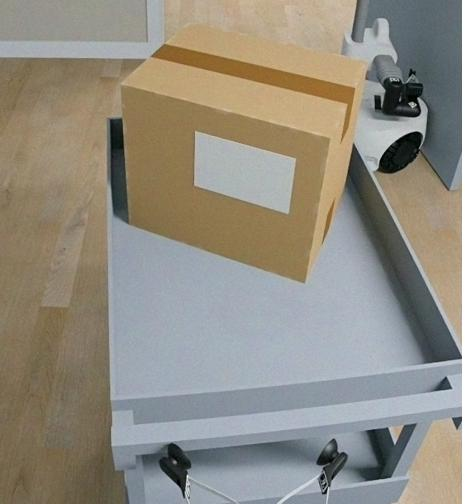

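Call:
move(
  blocking=false,
  r2={"base": {"translate_m": -0.09}, "pace": "default"},
  cameras=[],
)

Call:
wait(
  seconds=3,
  cameras=[],
)

Call:
move(
  blocking=false,
  r2={"base": {"rotate_rad": 0.2}, "joints": {"wrist_yaw_rad": -0.15, "wrist_roll_rad": 1.566, "gripper_m": 0.12, "lift_m": 0.682}, "pace": "default"},
  cameras=[],
)

Call:
wait(
  seconds=4,
  cameras=["r2_wrist_camera", "r2_head_camera"],
)

Scene clock: 2407.23 s.
move: r2 moving
r1.base_odometry: x=-1.400 y=+1.566 heading=+2.857
r1.turned_by_wheels: +0.000
r1.turned_by_imu: +0.000
r1.base_tilt: forward=-1.6 right=+1.3
r1.lidar_m: 1.38 0.35 0.25 - 0.25 0.25 0.45 3.80 1.15 2.56 2.84 1.11
r1.base_status: not commanded
r1.joint_positions: lift_m=+0.127 arm_m=+0.000 wrist_yaw_rad=+3.092 wrist_pitch_rad=+0.002 wrist_roll_rad=+0.000 gripper_m=+0.056
r1.joint_status: not commanded
r1.measured_speeds: translate_m=+0.000 strafe_m=+0.000 rotate_rad=+0.000 lift_m=+0.000 arm_m=+0.000 wrist_yaw_rad=+0.000 wrist_pitch_rad=+0.000 wrist_roll_rad=+0.000
r1.motor_effort: lift_m=+20(20) arm_m=+4(4) wheel_0=-6(7) wheel_1=+9(9) wheel_2=-3(3)
r1.servo_current: wrist_yaw_rad=39(59) wrist_pitch_rad=39(46) wrist_roll_rad=33(65) gripper_m=46(46)
r1.hand_pose: x=-0.1128 y=+0.1017 z=+0.3046 quat_wxyz=(+0.025, -0.001, +0.000, +1.000) (m; r1's base frame)
r1.wrist_depth_mm: 136 138 - 436 273 198 - / 109 138 - 442 277 190 - / 116 139 250 445 278 191 161 / 135 152 - 445 281 192 - / 1921 - - 452 281 192 163 / 1182 1205 195 452 196 193 163 / 842 750 759 143 264 176 -
r2.base_odometry: x=-0.334 y=-1.437 heading=-2.034
r2.turned_by_wheels: +0.000
r2.turned_by_imu: +0.000
r2.base_tilt: forward=-0.7 right=+0.1
r2.lidar_m: 0.50 2.74 2.11 2.04 2.20 2.88 2.83 2.99 2.75 2.67 2.86 0.53
r2.base_status: translate_m moving
r2.joint_positions: lift_m=+0.687 arm_m=+0.000 wrist_yaw_rad=-0.038 wrist_pitch_rad=+0.002 wrist_roll_rad=+0.002 gripper_m=+0.141
r2.joint_status: not commanded
r2.measured_speeds: translate_m=-0.121 strafe_m=+0.001 rotate_rad=+0.003 lift_m=+0.000 arm_m=+0.000 wrist_yaw_rad=+0.000 wrist_pitch_rad=+0.000 wrist_roll_rad=+0.000
r2.motor_effort: lift_m=+21(21) arm_m=+4(4) wheel_0=-3(8) wheel_1=-7(8) wheel_2=+12(12)
r2.servo_current: wrist_yaw_rad=52(52) wrist_pitch_rad=39(46) wrist_roll_rad=46(65) gripper_m=46(52)
r2.hand_pose: x=+0.4558 y=-0.0982 z=+0.8644 quat_wxyz=(+1.000, +0.001, +0.001, -0.019) (m; r2's base frame)
r2.wrist_depth_mm: - - - - - - - / - - - - - - - / - - - 615 597 - - / - - - 621 580 - - / - 364 329 291 279 283 286 / - 267 271 274 200 201 349 / 1921 1756 1863 - - 1808 1618
pictures: none
No camera images: "cameras" was empty.

Scene clock: 2408.23 s.
earlier move: r2 done
r1.base_odometry: x=-1.400 y=+1.566 heading=+2.857
r1.turned_by_wheels: +0.000
r1.turned_by_imu: +0.000
r1.base_tilt: forward=-1.6 right=+1.3
r1.lidar_m: 1.35 0.38 0.25 - 0.25 0.25 0.44 3.79 1.15 2.54 2.81 1.11
r1.base_status: not commanded
r1.joint_positions: lift_m=+0.127 arm_m=+0.000 wrist_yaw_rad=+3.092 wrist_pitch_rad=+0.002 wrist_roll_rad=+0.000 gripper_m=+0.056
r1.joint_status: not commanded
r1.measured_speeds: translate_m=+0.000 strafe_m=+0.000 rotate_rad=+0.000 lift_m=+0.000 arm_m=+0.000 wrist_yaw_rad=+0.000 wrist_pitch_rad=+0.000 wrist_roll_rad=+0.000
r1.motor_effort: lift_m=+20(20) arm_m=+4(4) wheel_0=-6(7) wheel_1=+9(9) wheel_2=-3(3)
r1.servo_current: wrist_yaw_rad=33(72) wrist_pitch_rad=33(46) wrist_roll_rad=46(65) gripper_m=39(46)
r1.hand_pose: x=-0.1128 y=+0.1017 z=+0.3046 quat_wxyz=(+0.025, -0.001, +0.000, +1.000) (m; r1's base frame)
r1.wrist_depth_mm: 136 137 - 439 274 198 - / 109 138 - 442 276 190 - / 116 139 250 449 278 191 160 / 135 152 - 452 278 192 - / 1921 - - 452 279 192 163 / 1182 1205 195 459 196 193 163 / 854 750 759 143 262 176 -
r2.base_odometry: x=-0.308 y=-1.385 heading=-2.034
r2.turned_by_wheels: +0.000
r2.turned_by_imu: +0.000
r2.base_tilt: forward=-0.7 right=+0.1
r2.lidar_m: 0.55 2.75 2.12 2.05 2.20 2.82 2.76 2.94 2.73 2.67 2.86 0.57
r2.base_status: done
r2.joint_positions: lift_m=+0.687 arm_m=+0.000 wrist_yaw_rad=-0.038 wrist_pitch_rad=+0.002 wrist_roll_rad=+0.002 gripper_m=+0.141
r2.joint_status: not commanded
r2.measured_speeds: translate_m=+0.000 strafe_m=+0.000 rotate_rad=+0.000 lift_m=+0.000 arm_m=+0.000 wrist_yaw_rad=+0.000 wrist_pitch_rad=+0.000 wrist_roll_rad=+0.000
r2.motor_effort: lift_m=+21(21) arm_m=+4(5) wheel_0=-4(10) wheel_1=-2(8) wheel_2=+3(13)
r2.servo_current: wrist_yaw_rad=39(52) wrist_pitch_rad=46(46) wrist_roll_rad=39(65) gripper_m=59(59)
r2.hand_pose: x=+0.4558 y=-0.0982 z=+0.8644 quat_wxyz=(+1.000, +0.001, +0.001, -0.019) (m; r2's base frame)
r2.wrist_depth_mm: - - - - - - - / - - - - - - - / - - - 668 715 - - / - - - 683 715 - - / - - 355 343 343 349 368 / - - 394 397 404 201 - / 1863 1863 418 - - 1756 1576
wait: 1.00 of 3 s (r2 has come to rest)
pictures: none
No camera images: "cameras" was empty.

Scene clock: 2408.73 s.
move: r2 moving
r1.base_odometry: x=-1.400 y=+1.566 heading=+2.857
r1.turned_by_wheels: +0.000
r1.turned_by_imu: +0.000
r1.base_tilt: forward=-1.6 right=+1.3
r1.lidar_m: 1.35 0.37 0.25 - 0.25 0.25 0.45 3.80 1.15 2.57 2.86 1.13
r1.base_status: not commanded
r1.joint_positions: lift_m=+0.127 arm_m=+0.000 wrist_yaw_rad=+3.092 wrist_pitch_rad=+0.002 wrist_roll_rad=+0.000 gripper_m=+0.056
r1.joint_status: not commanded
r1.measured_speeds: translate_m=+0.000 strafe_m=+0.000 rotate_rad=+0.000 lift_m=+0.000 arm_m=+0.000 wrist_yaw_rad=+0.000 wrist_pitch_rad=+0.000 wrist_roll_rad=+0.000
r1.motor_effort: lift_m=+20(20) arm_m=+4(4) wheel_0=-6(7) wheel_1=+9(9) wheel_2=-3(3)
r1.servo_current: wrist_yaw_rad=46(59) wrist_pitch_rad=39(46) wrist_roll_rad=59(59) gripper_m=33(46)
r1.hand_pose: x=-0.1128 y=+0.1017 z=+0.3046 quat_wxyz=(+0.025, -0.001, +0.000, +1.000) (m; r1's base frame)
r1.wrist_depth_mm: 136 138 - 439 273 197 - / 109 138 - 442 277 190 - / 116 139 250 445 277 191 162 / 135 153 - 449 279 191 - / 1983 - - 455 278 193 163 / 1205 1182 194 455 196 192 162 / 854 750 750 143 265 176 -
r2.base_odometry: x=-0.308 y=-1.384 heading=-1.852
r2.turned_by_wheels: +0.182
r2.turned_by_imu: +0.178
r2.base_tilt: forward=-0.7 right=+0.0
r2.lidar_m: 0.55 2.44 2.08 2.07 2.37 2.75 2.77 3.14 2.65 2.67 3.10 0.56
r2.base_status: rotate_rad moving
r2.joint_positions: lift_m=+0.682 arm_m=+0.000 wrist_yaw_rad=-0.147 wrist_pitch_rad=+0.002 wrist_roll_rad=+0.589 gripper_m=+0.130
r2.joint_status: lift_m moving; wrist_yaw_rad moving; wrist_roll_rad moving; gripper_m moving
r2.measured_speeds: translate_m=-0.001 strafe_m=+0.000 rotate_rad=+0.293 lift_m=+0.000 arm_m=+0.000 wrist_yaw_rad=-0.002 wrist_pitch_rad=+0.000 wrist_roll_rad=+1.820
r2.motor_effort: lift_m=+12(18) arm_m=+4(4) wheel_0=-3(10) wheel_1=-4(9) wheel_2=-4(10)
r2.servo_current: wrist_yaw_rad=20(117) wrist_pitch_rad=46(46) wrist_roll_rad=65(111) gripper_m=72(85)
r2.hand_pose: x=+0.4433 y=-0.1287 z=+0.8600 quat_wxyz=(+0.954, +0.290, -0.020, -0.071) (m; r2's base frame)
r2.wrist_depth_mm: - - - - - 1756 - / - - - 654 768 - 433 / - - - 683 627 330 389 / - - - 707 330 394 1756 / - - - 332 394 1008 1708 / - - 332 394 193 - - / - - - - - - -
pictures: none
No camera images: "cameras" was empty.

Scene clock: 2409.73 s.
earlier move: r2 done
r1.base_odometry: x=-1.400 y=+1.566 heading=+2.857
r1.turned_by_wheels: +0.000
r1.turned_by_imu: +0.000
r1.base_tilt: forward=-1.6 right=+1.3
r1.lidar_m: 1.35 0.36 0.25 - 0.25 0.25 0.47 3.81 1.15 2.57 2.85 1.11
r1.base_status: not commanded
r1.joint_positions: lift_m=+0.127 arm_m=+0.000 wrist_yaw_rad=+3.092 wrist_pitch_rad=+0.002 wrist_roll_rad=+0.000 gripper_m=+0.056
r1.joint_status: not commanded
r1.measured_speeds: translate_m=+0.000 strafe_m=+0.000 rotate_rad=+0.000 lift_m=+0.000 arm_m=+0.000 wrist_yaw_rad=+0.000 wrist_pitch_rad=+0.000 wrist_roll_rad=+0.000
r1.motor_effort: lift_m=+20(20) arm_m=+4(4) wheel_0=-6(7) wheel_1=+9(9) wheel_2=-2(3)
r1.servo_current: wrist_yaw_rad=33(65) wrist_pitch_rad=46(52) wrist_roll_rad=39(65) gripper_m=46(46)
r1.hand_pose: x=-0.1128 y=+0.1017 z=+0.3046 quat_wxyz=(+0.025, -0.001, +0.000, +1.000) (m; r1's base frame)
r1.wrist_depth_mm: 136 138 - 439 274 198 - / 109 138 - 442 276 191 - / 116 139 251 449 277 191 162 / 135 153 - 449 279 191 - / 1921 - - 452 281 193 163 / 1182 1205 194 452 196 193 163 / 866 750 759 144 263 177 -
r2.base_odometry: x=-0.308 y=-1.385 heading=-1.835
r2.turned_by_wheels: +0.017
r2.turned_by_imu: +0.017
r2.base_tilt: forward=-0.6 right=+0.0
r2.lidar_m: 0.54 2.41 2.07 2.07 2.39 2.76 2.78 3.10 2.68 2.68 0.72 0.54
r2.base_status: done
r2.joint_positions: lift_m=+0.682 arm_m=+0.000 wrist_yaw_rad=-0.147 wrist_pitch_rad=+0.002 wrist_roll_rad=+1.564 gripper_m=+0.120
r2.joint_status: all done
r2.measured_speeds: translate_m=+0.000 strafe_m=+0.000 rotate_rad=+0.000 lift_m=+0.000 arm_m=+0.000 wrist_yaw_rad=+0.000 wrist_pitch_rad=+0.000 wrist_roll_rad=+0.000
r2.motor_effort: lift_m=+14(18) arm_m=+4(5) wheel_0=-2(10) wheel_1=-3(9) wheel_2=-2(10)
r2.servo_current: wrist_yaw_rad=52(117) wrist_pitch_rad=39(46) wrist_roll_rad=46(143) gripper_m=52(85)
r2.hand_pose: x=+0.4433 y=-0.1287 z=+0.8600 quat_wxyz=(+0.708, +0.703, -0.051, -0.053) (m; r2's base frame)
r2.wrist_depth_mm: - - - 384 1756 768 - / - - 691 389 - - - / - - 647 389 - - - / - - 715 387 - - - / - - - 389 392 - - / - - 202 332 214 397 530 / - - - - - 1756 1205
wait: 1.00 of 4 s (r2 has come to rest)
pictures: r2_head_camera, r2_wrist_camera
Images, in order (width x height): r2_head_camera 420x560, r2_wrist_camera 616x392.

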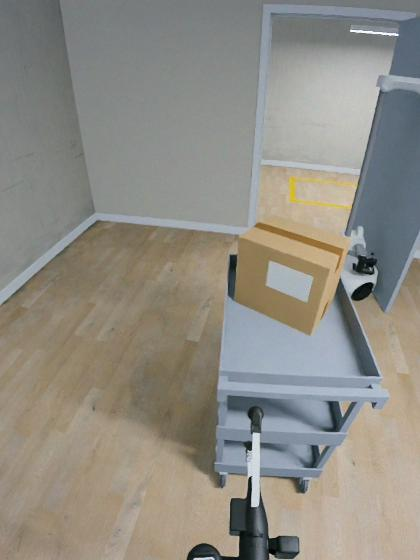

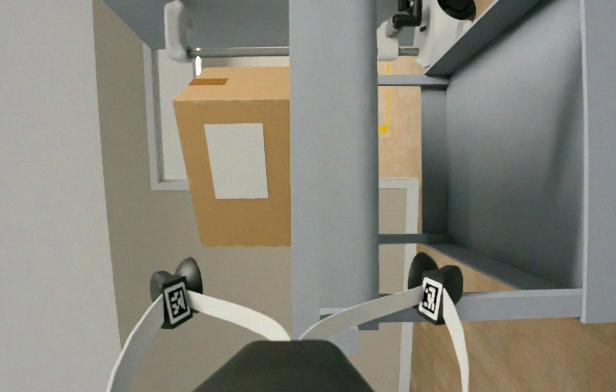

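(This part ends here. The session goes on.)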